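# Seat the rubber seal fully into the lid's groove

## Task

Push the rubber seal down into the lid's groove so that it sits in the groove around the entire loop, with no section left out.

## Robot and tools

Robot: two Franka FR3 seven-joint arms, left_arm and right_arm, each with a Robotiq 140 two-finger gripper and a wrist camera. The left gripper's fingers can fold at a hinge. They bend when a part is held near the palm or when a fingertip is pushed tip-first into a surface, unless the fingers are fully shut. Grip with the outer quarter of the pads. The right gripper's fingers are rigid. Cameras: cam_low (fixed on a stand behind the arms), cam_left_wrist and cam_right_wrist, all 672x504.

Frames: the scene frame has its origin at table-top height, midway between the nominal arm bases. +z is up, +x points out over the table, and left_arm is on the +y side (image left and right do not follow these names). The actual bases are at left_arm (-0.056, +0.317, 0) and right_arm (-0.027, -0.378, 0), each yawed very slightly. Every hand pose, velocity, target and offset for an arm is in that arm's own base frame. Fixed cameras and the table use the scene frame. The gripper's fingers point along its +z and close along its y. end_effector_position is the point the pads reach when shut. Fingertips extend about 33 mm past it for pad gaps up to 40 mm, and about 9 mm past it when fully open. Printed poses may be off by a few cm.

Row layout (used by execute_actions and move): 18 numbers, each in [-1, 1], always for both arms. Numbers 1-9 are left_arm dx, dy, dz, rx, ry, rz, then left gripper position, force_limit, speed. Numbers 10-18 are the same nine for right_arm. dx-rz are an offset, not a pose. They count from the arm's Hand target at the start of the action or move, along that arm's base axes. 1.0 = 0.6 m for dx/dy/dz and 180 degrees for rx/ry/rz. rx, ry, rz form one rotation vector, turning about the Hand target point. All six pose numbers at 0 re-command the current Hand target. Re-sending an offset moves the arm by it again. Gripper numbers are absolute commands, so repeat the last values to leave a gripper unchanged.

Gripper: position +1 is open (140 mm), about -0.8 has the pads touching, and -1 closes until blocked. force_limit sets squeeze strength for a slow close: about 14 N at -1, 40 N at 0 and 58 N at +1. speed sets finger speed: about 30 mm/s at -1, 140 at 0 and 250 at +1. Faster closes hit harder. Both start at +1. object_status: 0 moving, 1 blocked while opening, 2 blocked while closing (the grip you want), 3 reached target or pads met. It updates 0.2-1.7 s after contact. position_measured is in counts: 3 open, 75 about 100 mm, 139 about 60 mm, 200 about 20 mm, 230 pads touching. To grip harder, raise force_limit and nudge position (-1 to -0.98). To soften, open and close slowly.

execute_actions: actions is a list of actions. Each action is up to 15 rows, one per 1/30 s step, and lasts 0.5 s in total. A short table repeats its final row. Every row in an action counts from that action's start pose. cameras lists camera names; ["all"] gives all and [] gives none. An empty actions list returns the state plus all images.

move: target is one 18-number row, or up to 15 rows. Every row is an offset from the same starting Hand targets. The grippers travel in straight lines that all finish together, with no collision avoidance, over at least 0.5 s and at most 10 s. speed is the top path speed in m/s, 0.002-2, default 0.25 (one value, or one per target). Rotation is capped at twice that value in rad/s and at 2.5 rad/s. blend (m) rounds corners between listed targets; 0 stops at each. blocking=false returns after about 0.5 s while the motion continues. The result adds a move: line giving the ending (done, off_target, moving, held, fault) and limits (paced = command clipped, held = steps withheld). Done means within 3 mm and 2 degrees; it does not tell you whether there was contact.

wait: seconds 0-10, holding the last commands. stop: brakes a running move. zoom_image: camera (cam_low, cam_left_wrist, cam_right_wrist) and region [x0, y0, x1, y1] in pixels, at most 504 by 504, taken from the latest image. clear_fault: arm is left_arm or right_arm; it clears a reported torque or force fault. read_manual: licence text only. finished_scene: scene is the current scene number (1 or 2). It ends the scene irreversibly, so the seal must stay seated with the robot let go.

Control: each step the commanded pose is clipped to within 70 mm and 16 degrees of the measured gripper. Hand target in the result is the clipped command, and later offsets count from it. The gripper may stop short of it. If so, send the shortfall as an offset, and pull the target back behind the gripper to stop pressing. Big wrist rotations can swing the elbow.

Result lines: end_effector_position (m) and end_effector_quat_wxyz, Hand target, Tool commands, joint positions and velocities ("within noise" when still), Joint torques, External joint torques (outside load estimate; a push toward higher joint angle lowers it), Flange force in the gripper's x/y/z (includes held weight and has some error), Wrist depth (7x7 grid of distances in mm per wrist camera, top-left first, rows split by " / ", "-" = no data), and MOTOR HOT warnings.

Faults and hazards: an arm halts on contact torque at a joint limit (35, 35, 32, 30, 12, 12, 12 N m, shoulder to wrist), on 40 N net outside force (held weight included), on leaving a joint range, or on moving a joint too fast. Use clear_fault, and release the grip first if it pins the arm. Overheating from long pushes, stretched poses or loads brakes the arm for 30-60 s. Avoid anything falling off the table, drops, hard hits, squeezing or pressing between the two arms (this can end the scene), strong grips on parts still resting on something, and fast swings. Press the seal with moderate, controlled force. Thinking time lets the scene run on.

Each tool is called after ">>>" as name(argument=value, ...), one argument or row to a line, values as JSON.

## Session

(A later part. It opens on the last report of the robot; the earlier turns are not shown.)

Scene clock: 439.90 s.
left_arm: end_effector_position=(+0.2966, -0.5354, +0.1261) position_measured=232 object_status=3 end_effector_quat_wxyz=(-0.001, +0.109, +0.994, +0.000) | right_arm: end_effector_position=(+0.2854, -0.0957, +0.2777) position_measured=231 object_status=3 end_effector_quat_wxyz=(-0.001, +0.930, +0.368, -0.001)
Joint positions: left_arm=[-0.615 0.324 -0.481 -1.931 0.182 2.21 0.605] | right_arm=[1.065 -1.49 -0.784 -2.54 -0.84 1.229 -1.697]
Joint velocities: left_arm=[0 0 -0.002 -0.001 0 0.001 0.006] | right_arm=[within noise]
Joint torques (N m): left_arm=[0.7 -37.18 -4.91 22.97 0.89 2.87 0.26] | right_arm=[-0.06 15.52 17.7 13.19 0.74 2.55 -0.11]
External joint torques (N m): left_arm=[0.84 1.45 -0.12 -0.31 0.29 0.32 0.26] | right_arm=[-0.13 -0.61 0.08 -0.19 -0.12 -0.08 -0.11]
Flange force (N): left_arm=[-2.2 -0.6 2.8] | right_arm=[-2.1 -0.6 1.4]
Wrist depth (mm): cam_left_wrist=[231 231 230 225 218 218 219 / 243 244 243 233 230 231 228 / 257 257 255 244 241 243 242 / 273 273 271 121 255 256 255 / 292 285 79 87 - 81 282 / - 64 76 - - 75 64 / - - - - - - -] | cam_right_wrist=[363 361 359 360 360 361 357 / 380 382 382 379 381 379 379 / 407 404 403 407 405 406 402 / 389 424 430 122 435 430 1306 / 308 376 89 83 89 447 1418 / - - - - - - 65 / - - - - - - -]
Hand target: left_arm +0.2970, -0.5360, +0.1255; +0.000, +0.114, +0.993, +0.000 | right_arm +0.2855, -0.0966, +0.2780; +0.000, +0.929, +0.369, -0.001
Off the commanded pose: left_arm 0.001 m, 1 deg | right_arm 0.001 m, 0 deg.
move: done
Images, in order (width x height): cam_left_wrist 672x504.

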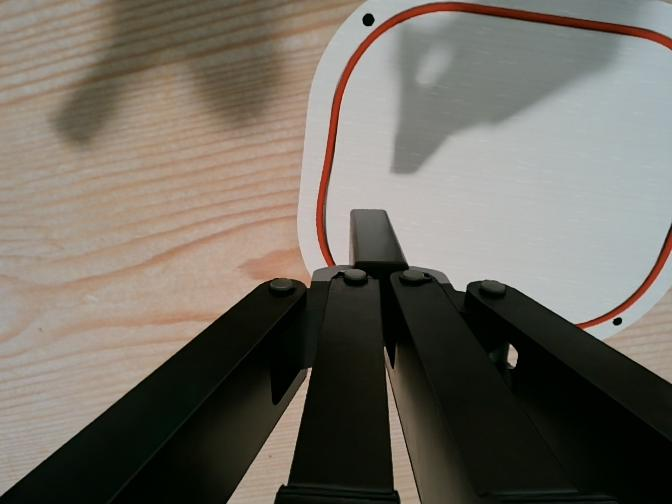

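>>> move(
  target=[
    [-0.011, -0.0458, -0.02, 0, 0, 0, -1, -1, -0.3, 0,0,0,0,0,0,-0.81,-1,0.2],
    [-0.011, -0.0458, -0.09, 0, 0, 0, -1, -1, -0.3, 0,0,0,0,0,0,-0.81,-1,0.2],
  ],
  speed=[0.1, 0.1],
  cameras=["cam_left_wrist"],
)

>>> zoom_image(
  camera="cam_left_wrist",
  region=[260, 60, 460, 260],
)

Scene clock: 442.03 s.
left_arm: end_effector_position=(+0.2895, -0.5627, +0.0715) position_measured=232 object_status=3 end_effector_quat_wxyz=(-0.002, +0.116, +0.993, +0.000) | right_arm: end_effector_position=(+0.2854, -0.0957, +0.2777) position_measured=231 object_status=3 end_effector_quat_wxyz=(-0.001, +0.930, +0.368, -0.001)
Joint positions: left_arm=[-0.696 0.465 -0.434 -1.875 0.247 2.284 0.551] | right_arm=[1.065 -1.49 -0.784 -2.54 -0.84 1.229 -1.697]
Joint velocities: left_arm=[0 0 0 -0.001 0 0.006 -0.002] | right_arm=[within noise]
Joint torques (N m): left_arm=[0.28 -41.32 -5.37 22.06 0.7 2.89 -0.22] | right_arm=[-0.08 15.57 17.7 13.19 0.76 2.54 -0.13]
External joint torques (N m): left_arm=[0.19 1.15 0.53 -0.21 0.13 0.36 -0.22] | right_arm=[-0.11 -0.56 0.07 -0.25 -0.08 -0.1 -0.13]
Flange force (N): left_arm=[-1.2 -1.4 3.1] | right_arm=[-2.0 -0.7 1.4]
Wrist depth (mm): cam_left_wrist=[181 181 181 181 172 169 171 / 192 191 191 190 178 178 177 / 202 202 201 196 189 189 189 / 214 215 214 147 198 200 200 / 229 225 79 87 - 81 213 / - 64 76 - - 75 64 / - - - - - - -] | cam_right_wrist=[363 360 359 359 356 362 357 / 382 381 381 379 382 382 379 / 407 406 401 406 406 403 401 / 388 418 435 122 428 434 1322 / 307 375 89 83 89 446 1347 / - - - - - - - / - - - - - - -]
Hand target: left_arm +0.2904, -0.5635, +0.0715; +0.000, +0.114, +0.993, +0.000 | right_arm +0.2855, -0.0966, +0.2780; +0.000, +0.929, +0.369, -0.001
Off the commanded pose: left_arm 0.001 m, 0 deg | right_arm 0.001 m, 0 deg.
move: done
Images, in order (width x height): cam_left_wrist 672x504.

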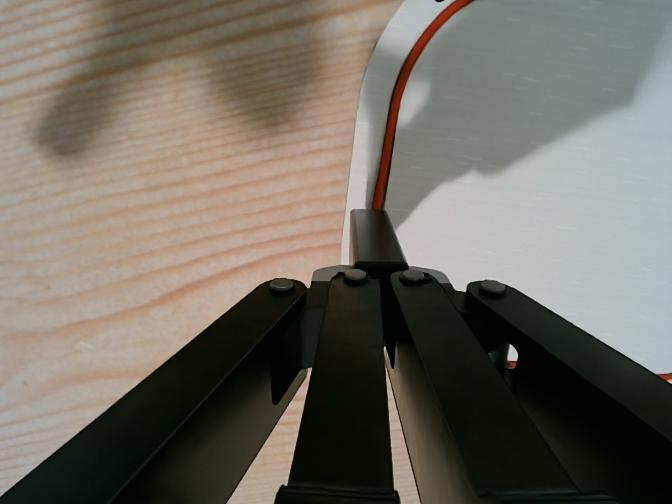

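Scaled by 2.520 from the camera's 672x504 image, which has a finer 960x720 frame.

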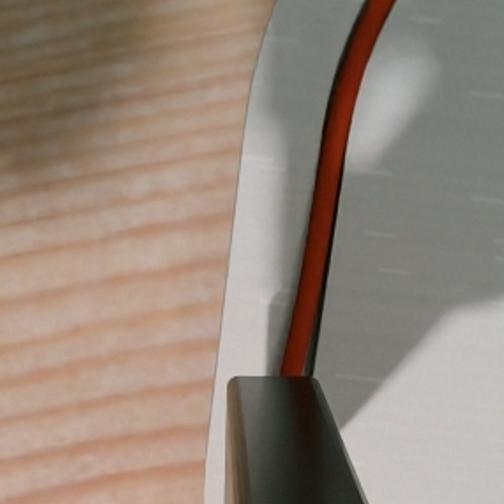

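>>> move(
  target=[
    [0.0005, 0.0016, -0.0175, 0, 0, -0.0222, -1, -1, -0.3, 0,0,0,0,0,0,-0.81,-1,0.2],
    [0.0005, 0.0016, -0.0358, 0, 0, -0.0222, -1, -1, -0.3, 0,0,0,0,0,0,-0.81,-1,0.2],
    [0.0039, 0.0128, -0.0383, 0, 0, -0.0222, -1, -1, -0.3, 0,0,0,0,0,0,-0.81,-1,0.2],
  ],
  speed=[0.06, 0.03, 0.015],
  cameras=["cam_left_wrist"],
)

>>> zoom_image(
  camera="cam_left_wrist",
  region=[260, 60, 460, 260],
)

Scene clock: 444.83 s.
left_arm: end_effector_position=(+0.2917, -0.5568, +0.0503) position_measured=232 object_status=3 end_effector_quat_wxyz=(-0.001, +0.146, +0.989, -0.001) | right_arm: end_effector_position=(+0.2854, -0.0957, +0.2777) position_measured=231 object_status=3 end_effector_quat_wxyz=(-0.001, +0.930, +0.368, -0.001)
Joint positions: left_arm=[-0.682 0.489 -0.435 -1.904 0.275 2.335 0.598] | right_arm=[1.065 -1.49 -0.784 -2.54 -0.84 1.229 -1.697]
Joint velocities: left_arm=[0 0.002 -0.002 -0.001 0 0.004 0.002] | right_arm=[within noise]
Joint torques (N m): left_arm=[1 -40.91 -6.24 20.62 0.65 2.77 0.35] | right_arm=[-0.06 15.53 17.66 13.18 0.75 2.56 -0.09]
External joint torques (N m): left_arm=[1.12 1.73 0.17 -1.16 0.1 0.23 0.35] | right_arm=[-0.03 -0.52 0.03 -0.28 -0.1 -0.08 -0.09]
Flange force (N): left_arm=[-0.2 2.7 3.1] | right_arm=[-1.7 -0.6 1.4]
Wrist depth (mm): cam_left_wrist=[163 162 161 160 151 150 149 / 172 171 170 167 159 159 158 / 182 181 181 171 167 168 170 / 193 192 191 147 176 177 177 / 206 202 79 87 - 81 189 / - 64 76 - - 75 64 / - - - - - - -] | cam_right_wrist=[351 359 359 357 357 357 357 / 383 382 382 379 382 378 378 / 404 404 404 408 405 401 405 / 390 425 434 122 432 428 1306 / 304 375 89 83 89 447 1356 / - - - - - - 65 / - - - - - - -]
Hand target: left_arm +0.2928, -0.5558, +0.0485; +0.000, +0.149, +0.989, +0.000 | right_arm +0.2855, -0.0966, +0.2780; +0.000, +0.929, +0.369, -0.001
Off the commanded pose: left_arm 0.002 m, 0 deg | right_arm 0.001 m, 0 deg.
move: done
Images, in order (width x height): cam_left_wrist 672x504.

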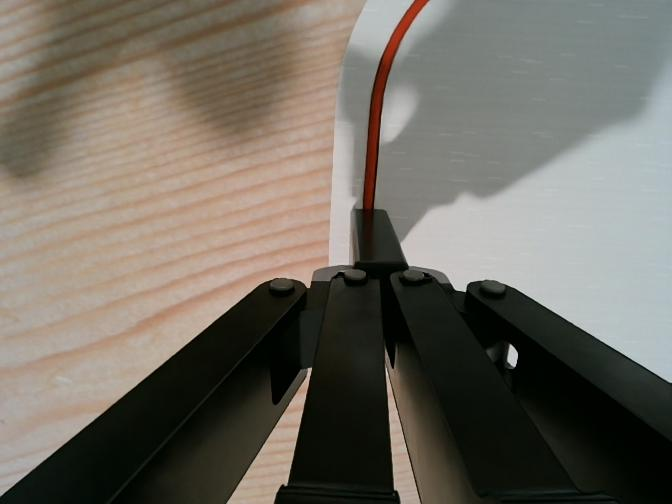

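Scaled by 2.520 from the camera's 672x504 image, which has a finer 960x720 frame.

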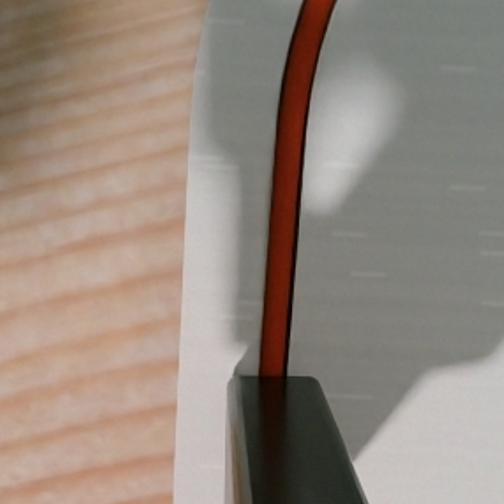

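>>> move(
  target=[
    [0, 0, -0.0117, 0, 0, 0, -1, -1, -0.3, 0,0,0,0,0,0,-0.81,-1,0.2],
  ],
  speed=[0.015],
  cameras=["cam_left_wrist"],
)

>>> zoom_image(
  camera="cam_left_wrist",
  region=[260, 60, 460, 260],
)

Scene clock: 445.70 s.
left_arm: end_effector_position=(+0.2933, -0.5581, +0.0497) position_measured=232 object_status=3 end_effector_quat_wxyz=(+0.002, +0.147, +0.989, -0.003) | right_arm: end_effector_position=(+0.2854, -0.0957, +0.2777) position_measured=231 object_status=3 end_effector_quat_wxyz=(-0.001, +0.930, +0.368, -0.001)
Joint positions: left_arm=[-0.683 0.49 -0.434 -1.905 0.28 2.343 0.599] | right_arm=[1.065 -1.49 -0.784 -2.54 -0.84 1.229 -1.697]
Joint torques (N m): left_arm=[0.6 -35.42 -4.53 19.5 1.1 3.6 0.09] | right_arm=[-0.09 15.55 17.7 13.18 0.75 2.56 -0.11]
External joint torques (N m): left_arm=[0.78 7.08 1.9 -2.11 0.56 1.07 0.09] | right_arm=[-0.14 -0.54 0.1 -0.2 -0.11 -0.07 -0.11]
Flange force (N): left_arm=[-6.7 -5.0 16.0] | right_arm=[-2.0 -0.6 1.3]
Wrist depth (mm): cam_left_wrist=[162 161 161 159 150 149 149 / 171 170 170 166 157 157 157 / 182 181 179 172 167 167 166 / 193 192 191 147 175 177 176 / 206 201 79 87 - 81 188 / - 64 75 - - 75 64 / - - - - - - -] | cam_right_wrist=[363 362 360 361 360 360 356 / 383 379 379 382 379 377 380 / 403 404 404 401 406 402 404 / 393 415 435 122 429 430 1268 / 306 373 89 83 89 96 1347 / - - - - - - 65 / - - - - - - -]
Hand target: left_arm +0.2928, -0.5558, +0.0415; +0.000, +0.149, +0.989, +0.000 | right_arm +0.2855, -0.0966, +0.2780; +0.000, +0.929, +0.369, -0.001
Off the commanded pose: left_arm 0.009 m, 0 deg | right_arm 0.001 m, 0 deg.
move: off_target (left_arm)
Images, in order (width x height): cam_left_wrist 672x504.

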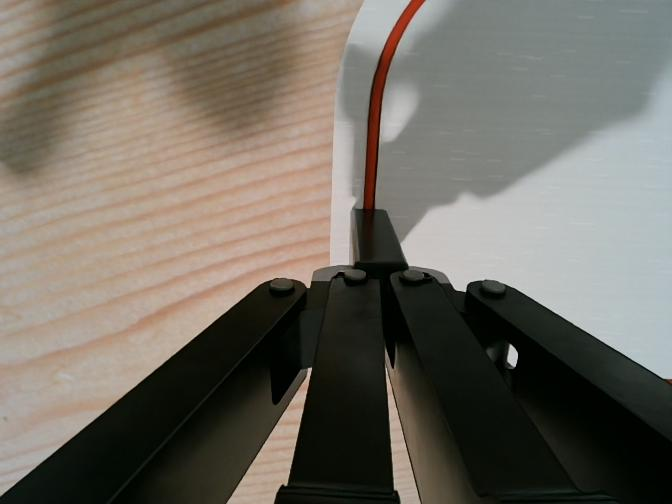

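Scaled by 2.520 from the camera's 672x504 image, which has a finer 960x720 frame.

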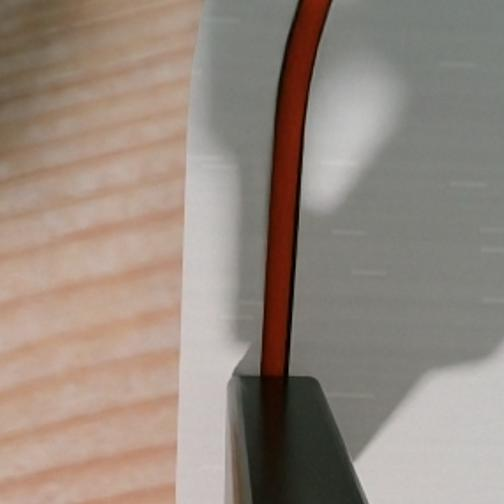

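>>> move(
  target=[
    [0, 0, 0.02, 0, 0, 0, -1, -1, -0.3, 0,0,0,0,0,0,-0.81,-1,0.2],
    [0.0147, -0.0098, 0.02, 0, 0, 0.02, -1, -1, -0.3, 0,0,0,0,0,0,-0.81,-1,0.2],
    [0.0147, -0.0098, 0.0108, 0, 0, 0.02, -1, -1, -0.3, 0,0,0,0,0,0,-0.81,-1,0.2],
    [0.0159, -0.0058, 0.0108, 0, 0, 0.02, -1, -1, -0.3, 0,0,0,0,0,0,-0.81,-1,0.2],
    [0.0159, -0.0058, 0, 0, 0, 0.02, -1, -1, -0.3, 0,0,0,0,0,0,-0.81,-1,0.2],
  ],
  speed=[0.03, 0.05, 0.03, 0.015, 0.015],
  cameras=["cam_left_wrist"],
)

>>> zoom_image(
  camera="cam_left_wrist",
  region=[260, 60, 460, 260],
)

Scene clock: 453.13 s.
left_arm: end_effector_position=(+0.3020, -0.5617, +0.0496) position_measured=232 object_status=3 end_effector_quat_wxyz=(+0.002, +0.121, +0.993, -0.002) | right_arm: end_effector_position=(+0.2854, -0.0957, +0.2777) position_measured=231 object_status=3 end_effector_quat_wxyz=(-0.001, +0.930, +0.368, -0.001)
Joint positions: left_arm=[-0.693 0.508 -0.417 -1.871 0.276 2.328 0.56] | right_arm=[1.065 -1.49 -0.784 -2.54 -0.84 1.229 -1.697]
Joint torques (N m): left_arm=[0.79 -35.71 -3.51 18.94 0.9 4.06 -0.24] | right_arm=[-0.05 15.55 17.76 13.19 0.77 2.56 -0.11]
External joint torques (N m): left_arm=[0.81 7.72 2.76 -2.87 0.35 1.52 -0.24] | right_arm=[-0.03 -0.53 0.15 -0.29 -0.07 -0.08 -0.11]
Flange force (N): left_arm=[-4.8 -3.8 18.3] | right_arm=[-1.8 -0.9 1.2]
Wrist depth (mm): cam_left_wrist=[162 162 161 160 150 150 149 / 170 170 170 167 158 157 157 / 181 180 179 175 167 166 166 / 192 192 191 147 175 177 177 / 205 202 79 87 - 82 188 / - 64 76 - - 75 64 / - - - - - - -] | cam_right_wrist=[364 363 361 357 359 361 357 / 383 382 381 382 377 378 379 / 409 404 404 407 405 405 402 / 387 424 433 122 429 432 1314 / 307 378 89 83 89 447 1373 / - - - - - - 65 / - - - - - - -]
Hand target: left_arm +0.3023, -0.5593, +0.0415; +0.000, +0.118, +0.993, +0.000 | right_arm +0.2855, -0.0966, +0.2780; +0.000, +0.929, +0.369, -0.001
Off the commanded pose: left_arm 0.008 m, 0 deg | right_arm 0.001 m, 0 deg.
move: off_target (left_arm)
Images, in order (width x height): cam_left_wrist 672x504.

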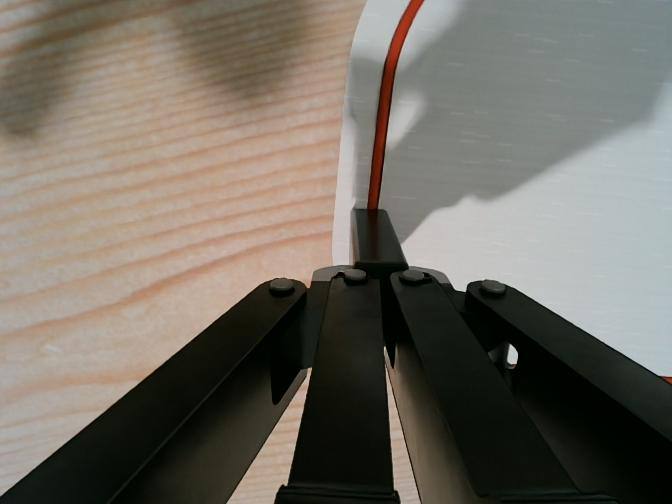

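Scaled by 2.520 from the camera's 672x504 image, which has a finer 960x720 frame.

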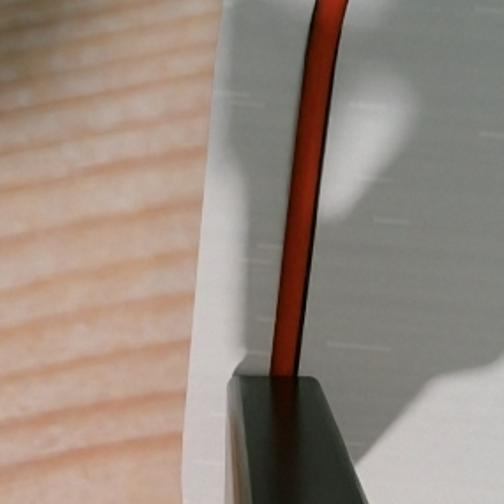

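>>> move(
  target=[
    [0, 0, 0.02, 0, 0, 0, -1, -1, -0.3, 0,0,0,0,0,0,-0.81,-1,0.2],
    [0.0053, 0.0225, 0.02, 0, 0, 0, -1, -1, -0.3, 0,0,0,0,0,0,-0.81,-1,0.2],
    [0.0053, 0.0225, 0, 0, 0, 0, -1, -1, -0.3, 0,0,0,0,0,0,-0.81,-1,0.2],
  ],
  speed=[0.03, 0.06, 0.025],
  cameras=["cam_left_wrist"],
)

>>> zoom_image(
  camera="cam_left_wrist",
  region=[210, 60, 410, 260],
)

Scene clock: 455.50 s.
left_arm: end_effector_position=(+0.3065, -0.5474, +0.0489) position_measured=232 object_status=3 end_effector_quat_wxyz=(+0.002, +0.117, +0.993, -0.002) | right_arm: end_effector_position=(+0.2854, -0.0957, +0.2777) position_measured=231 object_status=3 end_effector_quat_wxyz=(-0.001, +0.930, +0.368, -0.001)
Joint positions: left_arm=[-0.663 0.482 -0.425 -1.917 0.272 2.349 0.568] | right_arm=[1.065 -1.49 -0.784 -2.54 -0.84 1.229 -1.697]
Joint velocities: left_arm=[-0.001 0.001 0.002 0 0.002 0.003 0.002] | right_arm=[within noise]
Joint torques (N m): left_arm=[0.21 -35.98 -4.76 19.61 0.92 3.68 0.01] | right_arm=[-0.02 15.54 17.69 13.2 0.75 2.55 -0.13]
External joint torques (N m): left_arm=[0.19 6.53 1.31 -2.13 0.39 1.13 0.01] | right_arm=[-0.03 -0.54 0.07 -0.27 -0.09 -0.09 -0.13]
Flange force (N): left_arm=[-4.8 -4.8 15.0] | right_arm=[-1.8 -0.6 1.4]
Wrist depth (mm): cam_left_wrist=[162 161 160 151 149 149 149 / 170 170 169 158 157 157 157 / 180 180 179 168 166 166 165 / 191 191 191 118 175 176 176 / 204 201 79 87 - 81 186 / - 64 76 - - 75 64 / - - - - - - -] | cam_right_wrist=[365 360 356 356 358 360 358 / 380 379 379 382 379 378 381 / 408 405 404 405 403 402 404 / 390 418 435 122 429 431 1306 / 308 374 89 83 89 89 1391 / - - - - - - 65 / - - - - - - -]
Hand target: left_arm +0.3055, -0.5458, +0.0415; +0.000, +0.118, +0.993, +0.000 | right_arm +0.2855, -0.0966, +0.2780; +0.000, +0.929, +0.369, -0.001
Off the commanded pose: left_arm 0.008 m, 0 deg | right_arm 0.001 m, 0 deg.
move: off_target (left_arm)
Images, in order (width x height): cam_left_wrist 672x504.

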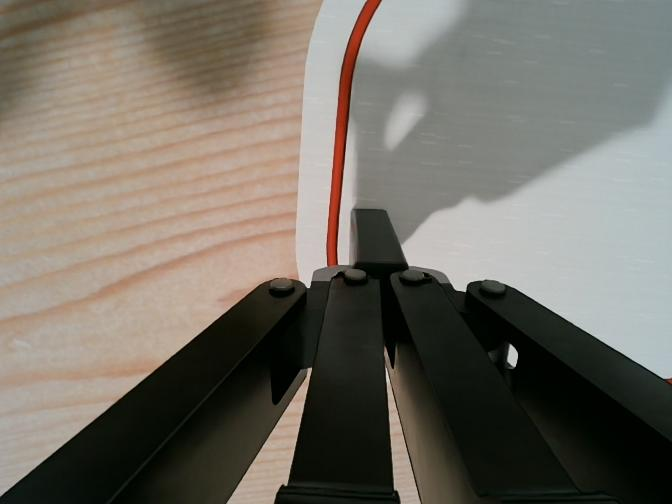

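Scaled by 2.520 from the camera's 672x504 image, which has a finer 960x720 frame.

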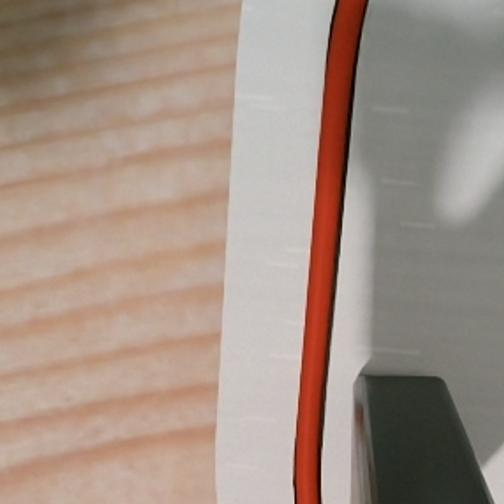

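>>> move(
  target=[
    [0, 0, 0.05, 0, 0, 0, -1, -1, -0.3, 0,0,0,0,0,0,-0.81,-1,0.2],
    [0.0, 0.12, 0.3, 0, 0, 0, -1, -1, -0.3, 0,0,0,0,0,0,-0.81,-1,0.2],
  ],
  speed=[0.06, 0.2],
  cameras=["cam_left_wrist"],
)

>>> zoom_image(
  camera="cam_left_wrist",
  region=[170, 0, 420, 250],
)

Scene clock: 458.73 s.
left_arm: end_effector_position=(+0.3061, -0.4749, +0.2220) position_measured=232 object_status=3 end_effector_quat_wxyz=(+0.002, +0.116, +0.993, +0.000) | right_arm: end_effector_position=(+0.2854, -0.0957, +0.2777) position_measured=231 object_status=3 end_effector_quat_wxyz=(-0.001, +0.930, +0.368, -0.001)
Joint positions: left_arm=[-0.511 0.054 -0.497 -2.004 0.032 2.055 0.782] | right_arm=[1.065 -1.49 -0.784 -2.54 -0.84 1.229 -1.697]
Joint velocities: left_arm=[0 0.001 0 0 0.001 0 0.007] | right_arm=[within noise]
Joint torques (N m): left_arm=[1.04 -30.07 -0.91 23.57 0.28 2.28 0.34] | right_arm=[-0.09 15.52 17.7 13.21 0.76 2.56 -0.09]
External joint torques (N m): left_arm=[0.92 0.82 -0.24 -1.06 -0.4 -0.27 0.34] | right_arm=[-0.14 -0.64 0.06 -0.16 -0.09 -0.07 -0.09]
Flange force (N): left_arm=[0.9 2.7 1.4] | right_arm=[-2.1 -0.6 1.4]
Wrist depth (mm): cam_left_wrist=[319 318 317 309 309 311 309 / 334 334 329 323 319 324 329 / 355 355 350 342 347 344 351 / 380 378 371 131 353 369 368 / 403 395 79 87 - 82 388 / - 64 76 - - 75 64 / - - - - - - -] | cam_right_wrist=[366 359 359 358 359 360 358 / 386 380 378 377 379 379 379 / 404 406 407 406 406 404 404 / 387 422 429 122 429 429 1314 / 307 375 89 83 89 451 1418 / - - - - - - 65 / - - - - - - -]
Hand target: left_arm +0.3055, -0.4738, +0.2215; +0.000, +0.118, +0.993, +0.000 | right_arm +0.2855, -0.0966, +0.2780; +0.000, +0.929, +0.369, -0.001
Off the commanded pose: left_arm 0.001 m, 0 deg | right_arm 0.001 m, 0 deg.
move: done
Images, in order (width x height): cam_left_wrist 672x504.

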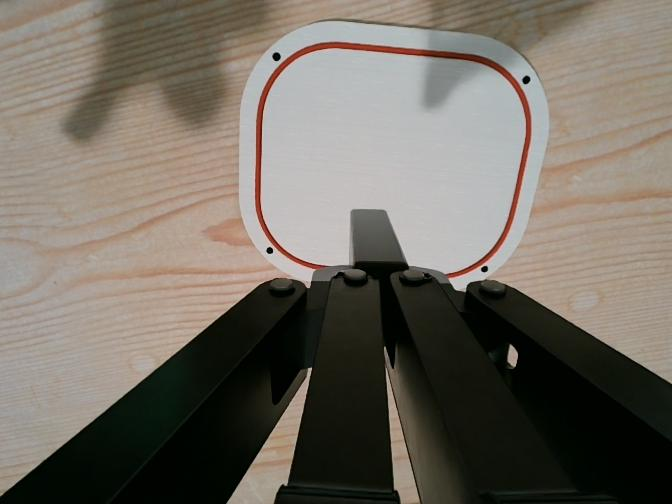

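Scaled by 2.016 from the camera's 672x504 image, which has a finer 960x720 frame.

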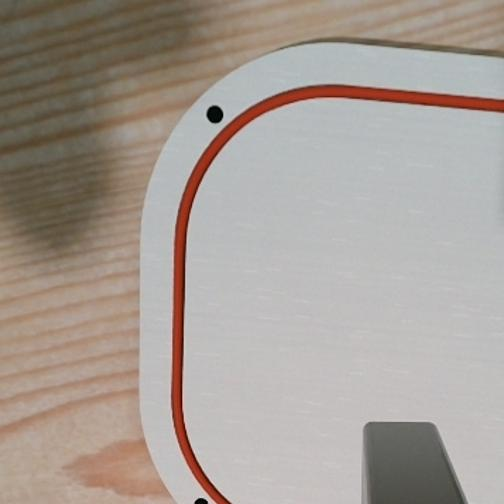

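>>> zoom_image(
  camera="cam_left_wrist",
  region=[230, 130, 350, 270],
)

>>> zoom_image(
  camera="cam_left_wrist",
  region=[235, 20, 375, 140],
)

>>> zoom_image(
  camera="cam_left_wrist",
  region=[400, 20, 560, 280],
)

Scaled by 3.600 from the camera's 672x504 image, which has a finer 960x720 frame.

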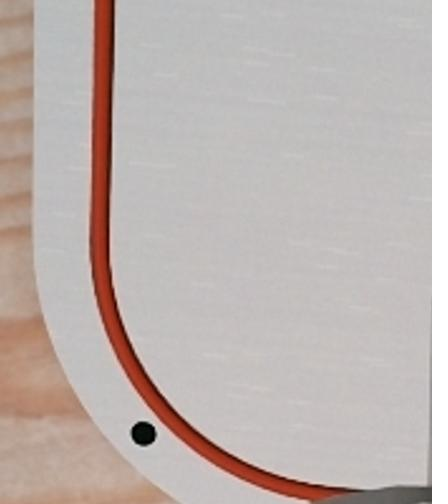

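Scaled by 3.600 from the camera's 672x504 image, which has a finer 960x720 frame.

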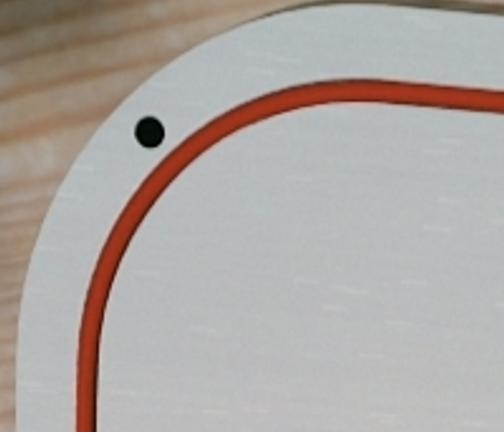

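Scaled by 1.938 from the camera's 672x504 image, which has a finer 960x720 frame.

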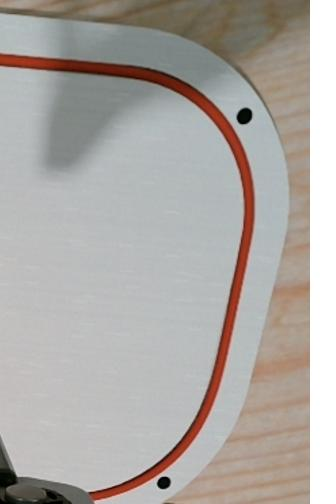

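>>> move(
  target=[
    [0.09, 0.06, 0.03, 0, 0, 0.25, -1, -1, -0.3, 0,0,0,0,0,0,-0.81,-1,0.2],
    [0.172, 0.087, -0.08, 0, 0, 0.472, -1, -1, -0.3, 0,0,0,0,0,0,-0.81,-1,0.2],
    [0.172, 0.087, -0.24, 0, 0, 0.472, -1, -1, -0.3, 0,0,0,0,0,0,-0.81,-1,0.2],
  ],
  speed=[0.3, 0.3, 0.15],
  blend=[0.03, 0.01, 0],
  cameras=["cam_left_wrist"],
)

>>> zoom_image(
  camera="cam_left_wrist",
  region=[260, 60, 460, 260],
)

Scene clock: 463.53 s.
left_arm: end_effector_position=(+0.4077, -0.4213, +0.0776) position_measured=232 object_status=3 end_effector_quat_wxyz=(-0.002, -0.582, +0.813, +0.001) | right_arm: end_effector_position=(+0.2854, -0.0957, +0.2777) position_measured=231 object_status=3 end_effector_quat_wxyz=(-0.001, +0.930, +0.368, -0.001)
Joint positions: left_arm=[-0.55 0.303 -0.258 -2.069 0.104 2.358 -0.543] | right_arm=[1.065 -1.49 -0.784 -2.54 -0.84 1.229 -1.697]
Joint velocities: left_arm=[0.001 -0.001 0 0.001 0.001 0.001 -0.006] | right_arm=[within noise]
Joint torques (N m): left_arm=[0.27 -38.06 -1.88 21.86 0.79 2.92 -0.31] | right_arm=[-0.07 15.56 17.72 13.19 0.76 2.55 -0.14]
External joint torques (N m): left_arm=[0.12 1.03 0.24 -0.25 0.23 0.28 -0.31] | right_arm=[-0.16 -0.65 0.12 -0.17 -0.1 -0.08 -0.14]
Flange force (N): left_arm=[1.1 -1.3 2.8] | right_arm=[-2.3 -0.7 1.3]
Wrist depth (mm): cam_left_wrist=[185 186 186 179 175 175 173 / 196 198 197 191 184 183 187 / 208 209 209 201 197 198 196 / 220 221 222 131 205 209 207 / 237 233 79 87 - 81 222 / - 64 76 - - 75 64 / - - - - - - -] | cam_right_wrist=[362 362 361 362 357 357 357 / 384 381 382 378 380 377 380 / 407 405 406 405 402 401 402 / 393 419 427 122 435 429 1275 / 307 376 89 83 89 89 1373 / - - - - - - 65 / - - - - - - -]
Hand target: left_arm +0.4087, -0.4216, +0.0775; +0.000, -0.584, +0.812, +0.000 | right_arm +0.2855, -0.0966, +0.2780; +0.000, +0.929, +0.369, -0.001
Off the commanded pose: left_arm 0.001 m, 0 deg | right_arm 0.001 m, 0 deg.
move: done
Images, in order (width x height): cam_left_wrist 672x504.

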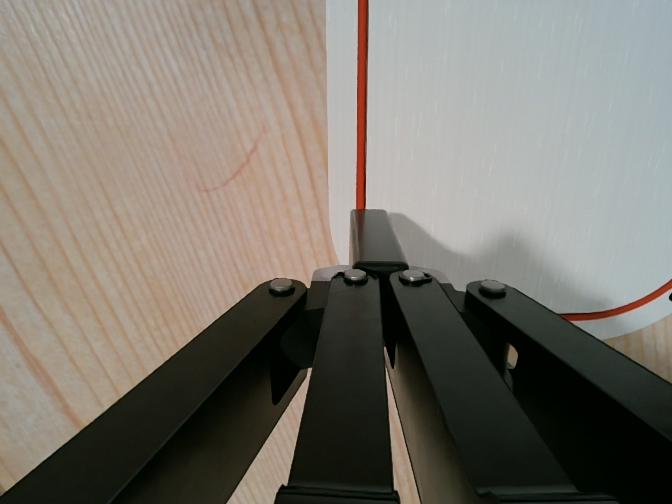

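Scaled by 2.520 from the camera's 672x504 image, which has a finer 960x720 frame.

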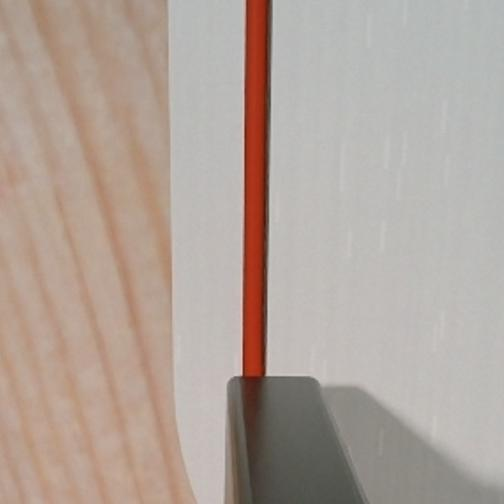

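>>> move(
  target=[
    [0.0032, -0.0012, -0.035, 0, 0, 0, -1, -1, -0.3, 0,0,0,0,0,0,-0.81,-1,0.2],
    [0.0032, -0.0012, -0.06, 0, 0, 0, -1, -1, -0.3, 0,0,0,0,0,0,-0.81,-1,0.2],
  ],
  speed=[0.1, 0.03],
  cameras=[],
)

>>> move(
  target=[
    [0, 0, 0.022, 0, 0, 0, -1, -1, -0.3, 0,0,0,0,0,0,-0.81,-1,0.2],
    [-0.012, -0.0311, 0.022, 0, 0, -0.013, -1, -1, -0.3, 0,0,0,0,0,0,-0.81,-1,0.2],
    [-0.012, -0.0311, 0, 0, 0, -0.013, -1, -1, -0.3, 0,0,0,0,0,0,-0.81,-1,0.2],
  ],
  speed=[0.06, 0.08, 0.03],
  cameras=["cam_left_wrist"],
)

>>> zoom_image(
  camera="cam_left_wrist",
  region=[260, 60, 460, 260],
)

Scene clock: 465.50 s.
left_arm: end_effector_position=(+0.4118, -0.4242, +0.0487) position_measured=232 object_status=3 end_effector_quat_wxyz=(+0.000, -0.582, +0.813, -0.003) | right_arm: end_effector_position=(+0.2854, -0.0957, +0.2777) position_measured=231 object_status=3 end_effector_quat_wxyz=(-0.001, +0.930, +0.368, -0.001)
Joint positions: left_arm=[-0.567 0.361 -0.238 -2.07 0.126 2.425 -0.557] | right_arm=[1.065 -1.49 -0.784 -2.54 -0.84 1.229 -1.697]
Joint velocities: left_arm=[-0.002 0 0.001 0 -0.001 0.004 -0.002] | right_arm=[within noise]
Joint torques (N m): left_arm=[0.63 -34.04 -1.51 19.3 0.91 3.75 -0.18] | right_arm=[-0.1 15.54 17.66 13.22 0.76 2.55 -0.11]
External joint torques (N m): left_arm=[0.58 6.18 0.9 -2 0.39 1.11 -0.18] | right_arm=[-0.14 -0.52 0.08 -0.22 -0.08 -0.09 -0.11]
Flange force (N): left_arm=[2.3 -5.6 14.8] | right_arm=[-2.0 -0.7 1.3]
Wrist depth (mm): cam_left_wrist=[161 161 161 153 149 149 148 / 170 170 169 161 157 160 155 / 180 181 180 171 167 167 168 / 193 192 191 147 175 177 176 / 206 202 79 87 - 81 188 / - 64 76 - - 75 64 / - - - - - - -] | cam_right_wrist=[365 359 353 360 364 360 359 / 381 383 381 382 377 379 378 / 401 406 406 405 403 403 405 / 386 417 429 122 431 430 1314 / 309 376 89 83 89 444 1322 / - - - - - - - / - - - - - - -]
Hand target: left_arm +0.4106, -0.4223, +0.0415; +0.000, -0.584, +0.812, +0.000 | right_arm +0.2855, -0.0966, +0.2780; +0.000, +0.929, +0.369, -0.001
Off the commanded pose: left_arm 0.008 m, 0 deg | right_arm 0.001 m, 0 deg.
move: off_target (left_arm)
No camera images: "cameras" was empty.

Scene clock: 467.67 s.
left_arm: end_effector_position=(+0.4043, -0.4430, +0.0488) position_measured=232 object_status=3 end_effector_quat_wxyz=(+0.000, -0.567, +0.824, -0.003) | right_arm: end_effector_position=(+0.2854, -0.0957, +0.2777) position_measured=231 object_status=3 end_effector_quat_wxyz=(-0.001, +0.930, +0.368, -0.001)
Joint positions: left_arm=[-0.591 0.383 -0.248 -2.036 0.136 2.411 -0.557] | right_arm=[1.065 -1.49 -0.784 -2.54 -0.84 1.229 -1.697]
Joint velocities: left_arm=[-0.001 0.001 0.001 0 0.002 0.004 0] | right_arm=[within noise]
Joint torques (N m): left_arm=[0.68 -34.73 -1.41 19.38 0.96 3.7 -0.09] | right_arm=[-0.07 15.52 17.75 13.21 0.75 2.56 -0.11]
External joint torques (N m): left_arm=[0.42 6.49 1.11 -2.26 0.43 1.02 -0.09] | right_arm=[-0.11 -0.59 0.11 -0.23 -0.1 -0.08 -0.1]
Flange force (N): left_arm=[2.2 -5.6 15.1] | right_arm=[-2.0 -0.7 1.3]
Wrist depth (mm): cam_left_wrist=[161 161 160 150 149 149 148 / 170 170 169 160 155 157 157 / 180 180 180 170 167 166 166 / 193 192 191 146 176 177 176 / 207 202 79 87 - 81 189 / - 64 75 - - 75 - / - - - - - - -] | cam_right_wrist=[364 359 360 360 358 356 357 / 383 379 377 379 379 381 379 / 407 401 407 406 403 404 403 / 388 419 436 122 431 428 1299 / 307 377 89 83 89 447 1382 / - - - - - - 65 / - - - - - - -]
Hand target: left_arm +0.4034, -0.4409, +0.0415; +0.000, -0.567, +0.824, +0.000 | right_arm +0.2855, -0.0966, +0.2780; +0.000, +0.929, +0.369, -0.001
Off the commanded pose: left_arm 0.008 m, 0 deg | right_arm 0.001 m, 0 deg.
move: off_target (left_arm)
Images, in order (width x height): cam_left_wrist 672x504.

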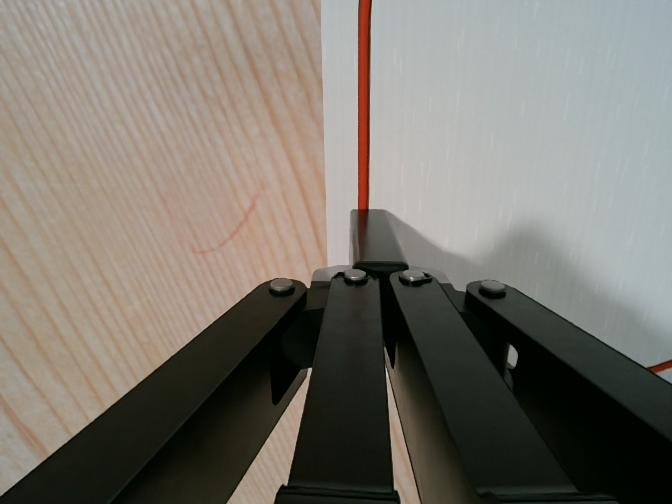

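Scaled by 2.520 from the camera's 672x504 image, which has a finer 960x720 frame.

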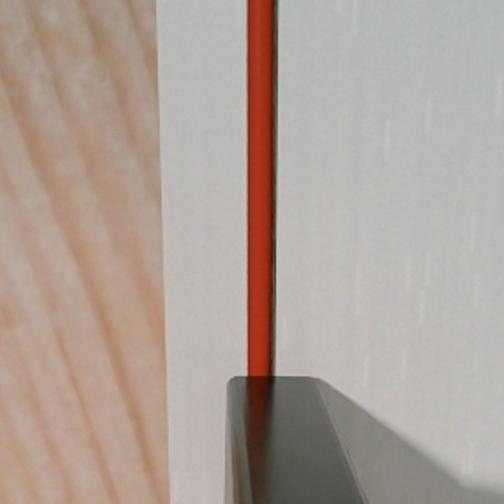

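>>> move(
  target=[
    [0, 0, 0.022, 0, 0, 0, -1, -1, -0.3, 0,0,0,0,0,0,-0.81,-1,0.2],
    [-0.0087, -0.0323, 0.022, 0, 0, 0, -1, -1, -0.3, 0,0,0,0,0,0,-0.81,-1,0.2],
    [-0.0087, -0.0323, 0, 0, 0, 0, -1, -1, -0.3, 0,0,0,0,0,0,-0.81,-1,0.2],
  ],
  speed=[0.06, 0.08, 0.03],
  cameras=["cam_left_wrist"],
)

>>> zoom_image(
  camera="cam_left_wrist",
  region=[260, 60, 460, 260],
)

Scene clock: 470.00 s.
left_arm: end_effector_position=(+0.3991, -0.4622, +0.0489) position_measured=232 object_status=3 end_effector_quat_wxyz=(+0.000, -0.565, +0.825, -0.003) | right_arm: end_effector_position=(+0.2854, -0.0957, +0.2777) position_measured=231 object_status=3 end_effector_quat_wxyz=(-0.001, +0.930, +0.368, -0.001)
Joint positions: left_arm=[-0.628 0.411 -0.24 -1.992 0.138 2.394 -0.581] | right_arm=[1.065 -1.49 -0.784 -2.54 -0.84 1.229 -1.697]
Joint velocities: left_arm=[-0.002 0 0.001 0.001 0.001 0.005 -0.002] | right_arm=[within noise]
Joint torques (N m): left_arm=[0.9 -35.38 -1.98 19.66 0.88 3.74 -0.24] | right_arm=[-0.12 15.51 17.71 13.19 0.74 2.55 -0.14]
External joint torques (N m): left_arm=[0.84 6.73 0.8 -2.01 0.34 1.1 -0.24] | right_arm=[-0.16 -0.6 0.09 -0.25 -0.11 -0.09 -0.13]
Flange force (N): left_arm=[2.7 -6.6 15.1] | right_arm=[-2.2 -0.7 1.5]
Wrist depth (mm): cam_left_wrist=[161 161 161 151 149 148 149 / 170 170 169 160 157 157 158 / 181 180 180 170 167 166 166 / 192 192 191 147 175 177 176 / 207 202 79 87 - 81 185 / - 64 76 - - 75 - / - - - - - - -] | cam_right_wrist=[352 359 360 360 357 360 360 / 382 384 382 382 384 377 377 / 405 409 404 402 404 406 401 / 388 416 433 122 428 432 1299 / 308 372 89 83 89 447 1409 / - - - - - - 65 / - - - - - - -]
Hand target: left_arm +0.3982, -0.4603, +0.0415; +0.000, -0.567, +0.824, +0.000 | right_arm +0.2855, -0.0966, +0.2780; +0.000, +0.929, +0.369, -0.001
Off the commanded pose: left_arm 0.008 m, 0 deg | right_arm 0.001 m, 0 deg.
move: off_target (left_arm)
Images, in order (width x height): cam_left_wrist 672x504.

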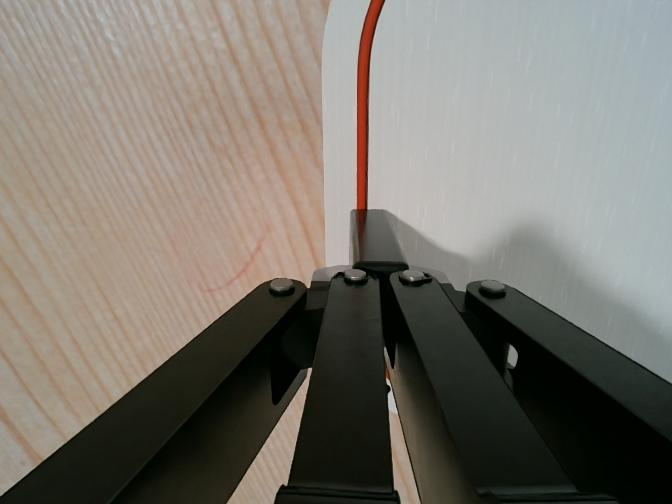

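Scaled by 2.520 from the camera's 672x504 image, which has a finer 960x720 frame.

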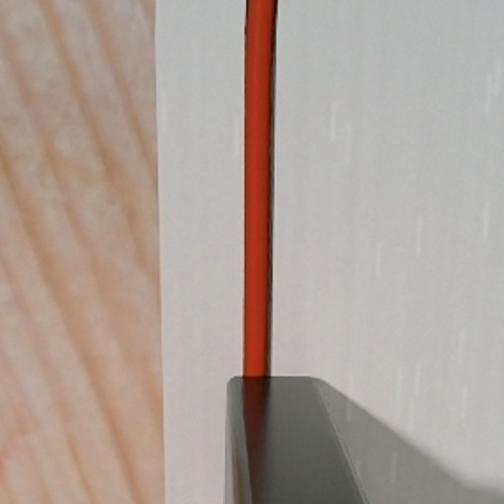

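>>> move(
  target=[
    [0, 0, 0.06, 0, 0, 0, -1, -1, -0.3, 0,0,0,0,0,0,-0.81,-1,0.2],
    [-0.06, -0.03, 0.2, 0, 0, -0.164, -1, -1, -0.3, 0,0,0,0,0,0,-0.81,-1,0.2],
    [-0.1148, -0.157, 0.09, 0, 0, -0.328, -1, -1, -0.3, 0,0,0,0,0,0,-0.81,-1,0.2],
    [-0.1148, -0.157, 0.056, 0, 0, -0.328, -1, -1, -0.3, 0,0,0,0,0,0,-0.81,-1,0.2],
  ],
  speed=[0.08, 0.3, 0.25, 0.08],
  blend=[0.005, 0.03, 0.005, 0],
  cameras=["cam_left_wrist"],
)

>>> zoom_image(
  camera="cam_left_wrist",
  region=[260, 60, 460, 260],
)

Scene clock: 474.03 s.
left_arm: end_effector_position=(+0.3286, -0.5543, +0.0757) position_measured=232 object_status=3 end_effector_quat_wxyz=(-0.001, -0.092, +0.996, +0.000) | right_arm: end_effector_position=(+0.2854, -0.0957, +0.2777) position_measured=231 object_status=3 end_effector_quat_wxyz=(-0.001, +0.930, +0.368, -0.001)
Joint positions: left_arm=[-0.577 0.507 -0.51 -1.822 0.307 2.249 0.158] | right_arm=[1.065 -1.49 -0.784 -2.54 -0.84 1.229 -1.697]
Joint velocities: left_arm=[-0.001 0.001 0 -0.001 0 0 0.005] | right_arm=[within noise]
Joint torques (N m): left_arm=[1.03 -41.68 -7.86 21.87 0.85 2.91 0.37] | right_arm=[-0.05 15.55 17.68 13.21 0.76 2.54 -0.18]
External joint torques (N m): left_arm=[1.14 1.27 -0.17 -0.53 0.27 0.33 0.37] | right_arm=[-0.09 -0.53 0.08 -0.23 -0.09 -0.1 -0.18]
Flange force (N): left_arm=[-1.5 1.4 2.2] | right_arm=[-2.0 -0.5 1.3]
Wrist depth (mm): cam_left_wrist=[183 184 183 183 174 173 173 / 194 194 194 192 182 182 182 / 205 205 204 196 193 192 192 / 219 218 217 131 202 205 205 / 233 230 79 87 - 81 214 / - 64 75 - - 75 64 / - - - - - - -] | cam_right_wrist=[363 358 358 363 359 356 356 / 381 379 379 380 382 383 379 / 407 404 404 405 405 403 406 / 388 423 434 122 429 432 1268 / 307 375 89 83 89 97 1382 / - - - - - - 65 / - - - - - - -]
Hand target: left_arm +0.3293, -0.5545, +0.0751; +0.000, -0.088, +0.996, +0.000 | right_arm +0.2855, -0.0966, +0.2780; +0.000, +0.929, +0.369, -0.001
Off the commanded pose: left_arm 0.001 m, 1 deg | right_arm 0.001 m, 0 deg.
move: done
Images, in order (width x height): cam_left_wrist 672x504.

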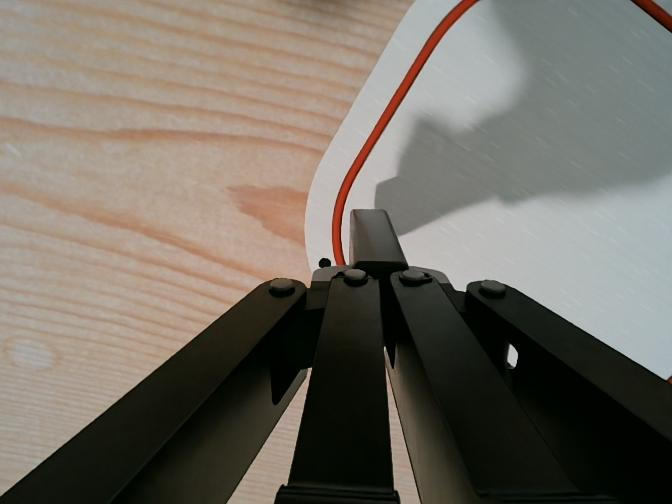

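Scaled by 2.520 from the camera's 672x504 image, which has a finer 960x720 frame.

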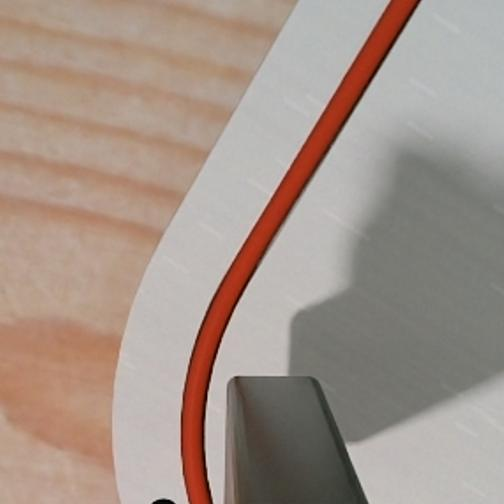

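>>> move(
  target=[
    [-0.0013, -0.0217, -0.03, 0, 0, 0, -1, -1, -0.3, 0,0,0,0,0,0,-0.81,-1,0.2],
    [-0.0013, -0.0217, -0.056, 0, 0, 0, -1, -1, -0.3, 0,0,0,0,0,0,-0.81,-1,0.2],
  ],
  speed=[0.06, 0.03],
  cameras=["cam_left_wrist"],
)

>>> zoom_image(
  camera="cam_left_wrist",
  region=[260, 60, 460, 260],
)

Scene clock: 475.97 s.
left_arm: end_effector_position=(+0.3297, -0.5692, +0.0500) position_measured=232 object_status=3 end_effector_quat_wxyz=(+0.002, -0.086, +0.996, -0.003) | right_arm: end_effector_position=(+0.2854, -0.0957, +0.2777) position_measured=231 object_status=3 end_effector_quat_wxyz=(-0.001, +0.930, +0.368, -0.001)
Joint positions: left_arm=[-0.624 0.577 -0.474 -1.78 0.335 2.283 0.146] | right_arm=[1.065 -1.49 -0.784 -2.54 -0.84 1.229 -1.697]
Joint velocities: left_arm=[-0.001 0.001 0.003 0 0 0.004 -0.002] | right_arm=[within noise]
Joint torques (N m): left_arm=[-0.38 -37.19 -6.4 19.35 0.98 3.82 -0.2] | right_arm=[-0.11 15.54 17.72 13.15 0.75 2.55 -0.11]
External joint torques (N m): left_arm=[-0.4 7.86 1.56 -2.74 0.41 1.22 -0.2] | right_arm=[-0.2 -0.61 0.06 -0.19 -0.11 -0.09 -0.11]
Flange force (N): left_arm=[-1.9 -8.0 17.1] | right_arm=[-2.2 -0.6 1.5]
Wrist depth (mm): cam_left_wrist=[161 161 161 161 157 149 149 / 170 170 170 169 158 157 157 / 180 179 180 176 167 167 167 / 191 191 191 147 175 176 177 / 204 201 79 87 - 82 188 / - 64 76 - - 75 64 / - - - - - - -] | cam_right_wrist=[363 360 359 359 356 359 358 / 382 382 383 381 378 379 378 / 404 406 407 404 403 404 403 / 390 422 429 122 432 429 1306 / 307 375 89 83 89 452 1409 / - - - - - - 65 / - - - - - - -]
Hand target: left_arm +0.3285, -0.5675, +0.0415; +0.000, -0.088, +0.996, +0.000 | right_arm +0.2855, -0.0966, +0.2780; +0.000, +0.929, +0.369, -0.001
Off the commanded pose: left_arm 0.009 m, 0 deg | right_arm 0.001 m, 0 deg.
move: off_target (left_arm)
Images, in order (width x height): cam_left_wrist 672x504.

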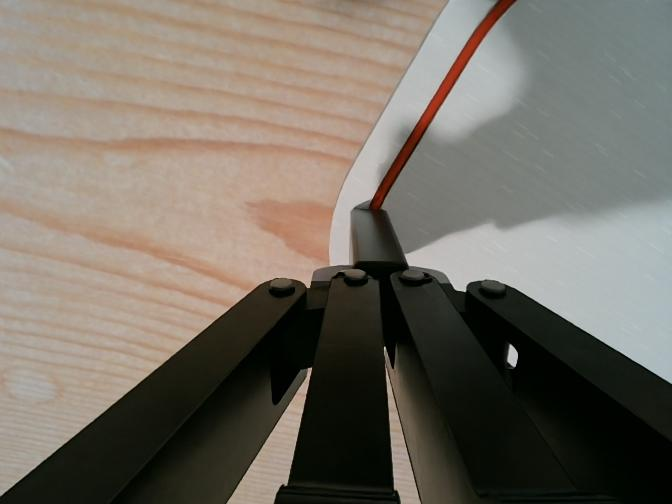

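Scaled by 2.520 from the camera's 672x504 image, which has a finer 960x720 frame.

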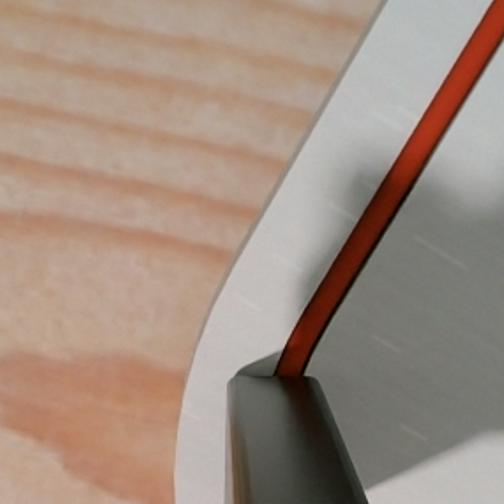

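>>> move(
  target=[
    [0, 0, 0.022, 0, 0, 0, -1, -1, -0.3, 0,0,0,0,0,0,-0.81,-1,0.2],
    [-0.0185, 0.0013, 0.022, 0, 0, -0.1, -1, -1, -0.3, 0,0,0,0,0,0,-0.81,-1,0.2],
    [-0.0185, 0.0013, 0, 0, 0, -0.1, -1, -1, -0.3, 0,0,0,0,0,0,-0.81,-1,0.2],
  ],
  speed=[0.04, 0.06, 0.03],
  cameras=["cam_left_wrist"],
)

>>> zoom_image(
  camera="cam_left_wrist",
  region=[260, 60, 460, 260],
)

Scene clock: 480.80 s.
left_arm: end_effector_position=(+0.3187, -0.5688, +0.0505) position_measured=232 object_status=3 end_effector_quat_wxyz=(+0.002, +0.067, +0.998, -0.002) | right_arm: end_effector_position=(+0.2854, -0.0957, +0.2777) position_measured=231 object_status=3 end_effector_quat_wxyz=(-0.001, +0.930, +0.368, -0.001)
Joint positions: left_arm=[-0.552 0.585 -0.569 -1.804 0.404 2.278 0.394] | right_arm=[1.065 -1.49 -0.784 -2.54 -0.84 1.229 -1.697]
Joint velocities: left_arm=[0.001 0 -0.001 0 0.003 0.005 0.001] | right_arm=[within noise]
Joint torques (N m): left_arm=[0.25 -35.89 -7.18 19.16 1.18 3.73 0.14] | right_arm=[-0.09 15.57 17.7 13.23 0.76 2.55 -0.12]
External joint torques (N m): left_arm=[0.3 7.77 2.5 -2.54 0.6 1.15 0.14] | right_arm=[-0.12 -0.5 0.1 -0.22 -0.1 -0.09 -0.11]
Flange force (N): left_arm=[-5.8 -6.7 17.6] | right_arm=[-1.9 -0.6 1.2]
Wrist depth (mm): cam_left_wrist=[162 161 160 159 149 149 149 / 170 170 170 168 158 158 158 / 180 180 180 171 166 167 167 / 192 191 191 147 175 177 176 / 205 202 79 87 - 81 188 / - 64 76 - - 75 64 / - - - - - - -] | cam_right_wrist=[367 361 359 359 359 356 360 / 382 379 383 384 379 379 378 / 402 407 404 403 407 404 401 / 392 421 436 122 434 430 1191 / 308 374 89 83 89 97 1427 / - - - - - - 65 / - - - - - - -]
Hand target: left_arm +0.3174, -0.5668, +0.0415; +0.000, +0.069, +0.998, +0.000 | right_arm +0.2855, -0.0966, +0.2780; +0.000, +0.929, +0.369, -0.001
Off the commanded pose: left_arm 0.009 m, 0 deg | right_arm 0.001 m, 0 deg.
move: off_target (left_arm)
Images, in order (width x height): cam_left_wrist 672x504.

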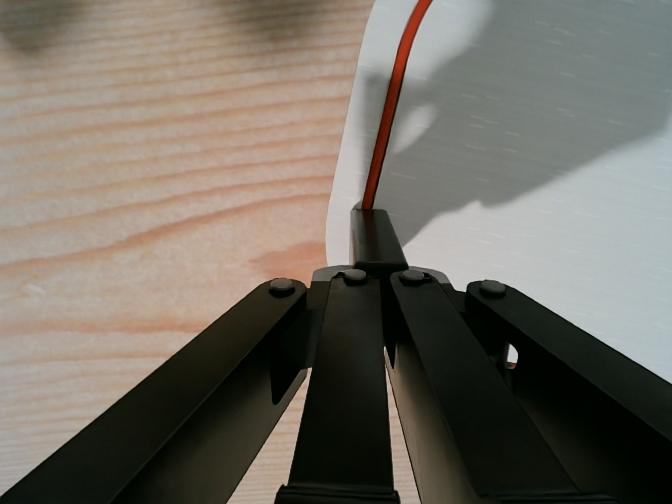

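Scaled by 2.520 from the camera's 672x504 image, which has a finer 960x720 frame.

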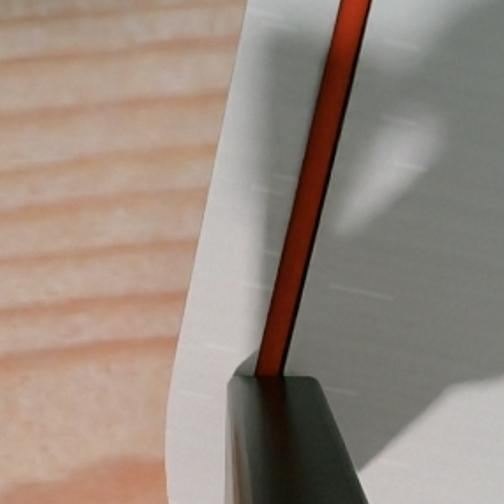

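>>> move(
  target=[
    [0, 0.001, -0.0045, 0, 0, 0, -1, -1, -0.3, 0,0,0,0,0,0,-0.81,-1,0.2],
  ],
  speed=[0.015],
  cameras=[],
)

Scene clock: 481.70 s.
left_arm: end_effector_position=(+0.3197, -0.5698, +0.0504) position_measured=232 object_status=3 end_effector_quat_wxyz=(+0.004, +0.067, +0.998, -0.004) | right_arm: end_effector_position=(+0.2854, -0.0957, +0.2777) position_measured=231 object_status=3 end_effector_quat_wxyz=(-0.001, +0.930, +0.368, -0.001)
Joint positions: left_arm=[-0.553 0.585 -0.567 -1.804 0.406 2.284 0.394] | right_arm=[1.065 -1.49 -0.784 -2.54 -0.84 1.229 -1.697]
Joint velocities: left_arm=[-0.002 0.002 0.002 0 -0.001 0.004 -0.001] | right_arm=[within noise]
Joint torques (N m): left_arm=[0.17 -34.68 -6.68 17.79 1.2 3.77 0.05] | right_arm=[-0.08 15.52 17.69 13.2 0.75 2.54 -0.11]
External joint torques (N m): left_arm=[0.3 8.91 3.04 -3.88 0.63 1.18 0.05] | right_arm=[-0.09 -0.63 0.07 -0.24 -0.09 -0.09 -0.11]
Flange force (N): left_arm=[-4.0 -4.5 20.3] | right_arm=[-2.1 -0.7 1.4]
Wrist depth (mm): cam_left_wrist=[162 161 161 159 149 149 149 / 171 170 170 167 157 157 156 / 181 180 179 171 167 166 166 / 193 192 191 147 175 177 176 / 206 202 79 87 - 82 188 / - 64 76 - - 75 64 / - - - - - - -] | cam_right_wrist=[362 359 357 359 363 362 358 / 382 377 380 379 377 381 379 / 409 406 402 403 401 407 402 / 386 423 429 122 429 430 1253 / 307 376 89 83 89 451 1373 / - - - - - - 65 / - - - - - - -]
Hand target: left_arm +0.3174, -0.5662, +0.0388; +0.000, +0.069, +0.998, +0.000 | right_arm +0.2855, -0.0966, +0.2780; +0.000, +0.929, +0.369, -0.001
Off the commanded pose: left_arm 0.012 m, 1 deg | right_arm 0.001 m, 0 deg.
move: off_target (left_arm)
No camera images: "cameras" was empty.


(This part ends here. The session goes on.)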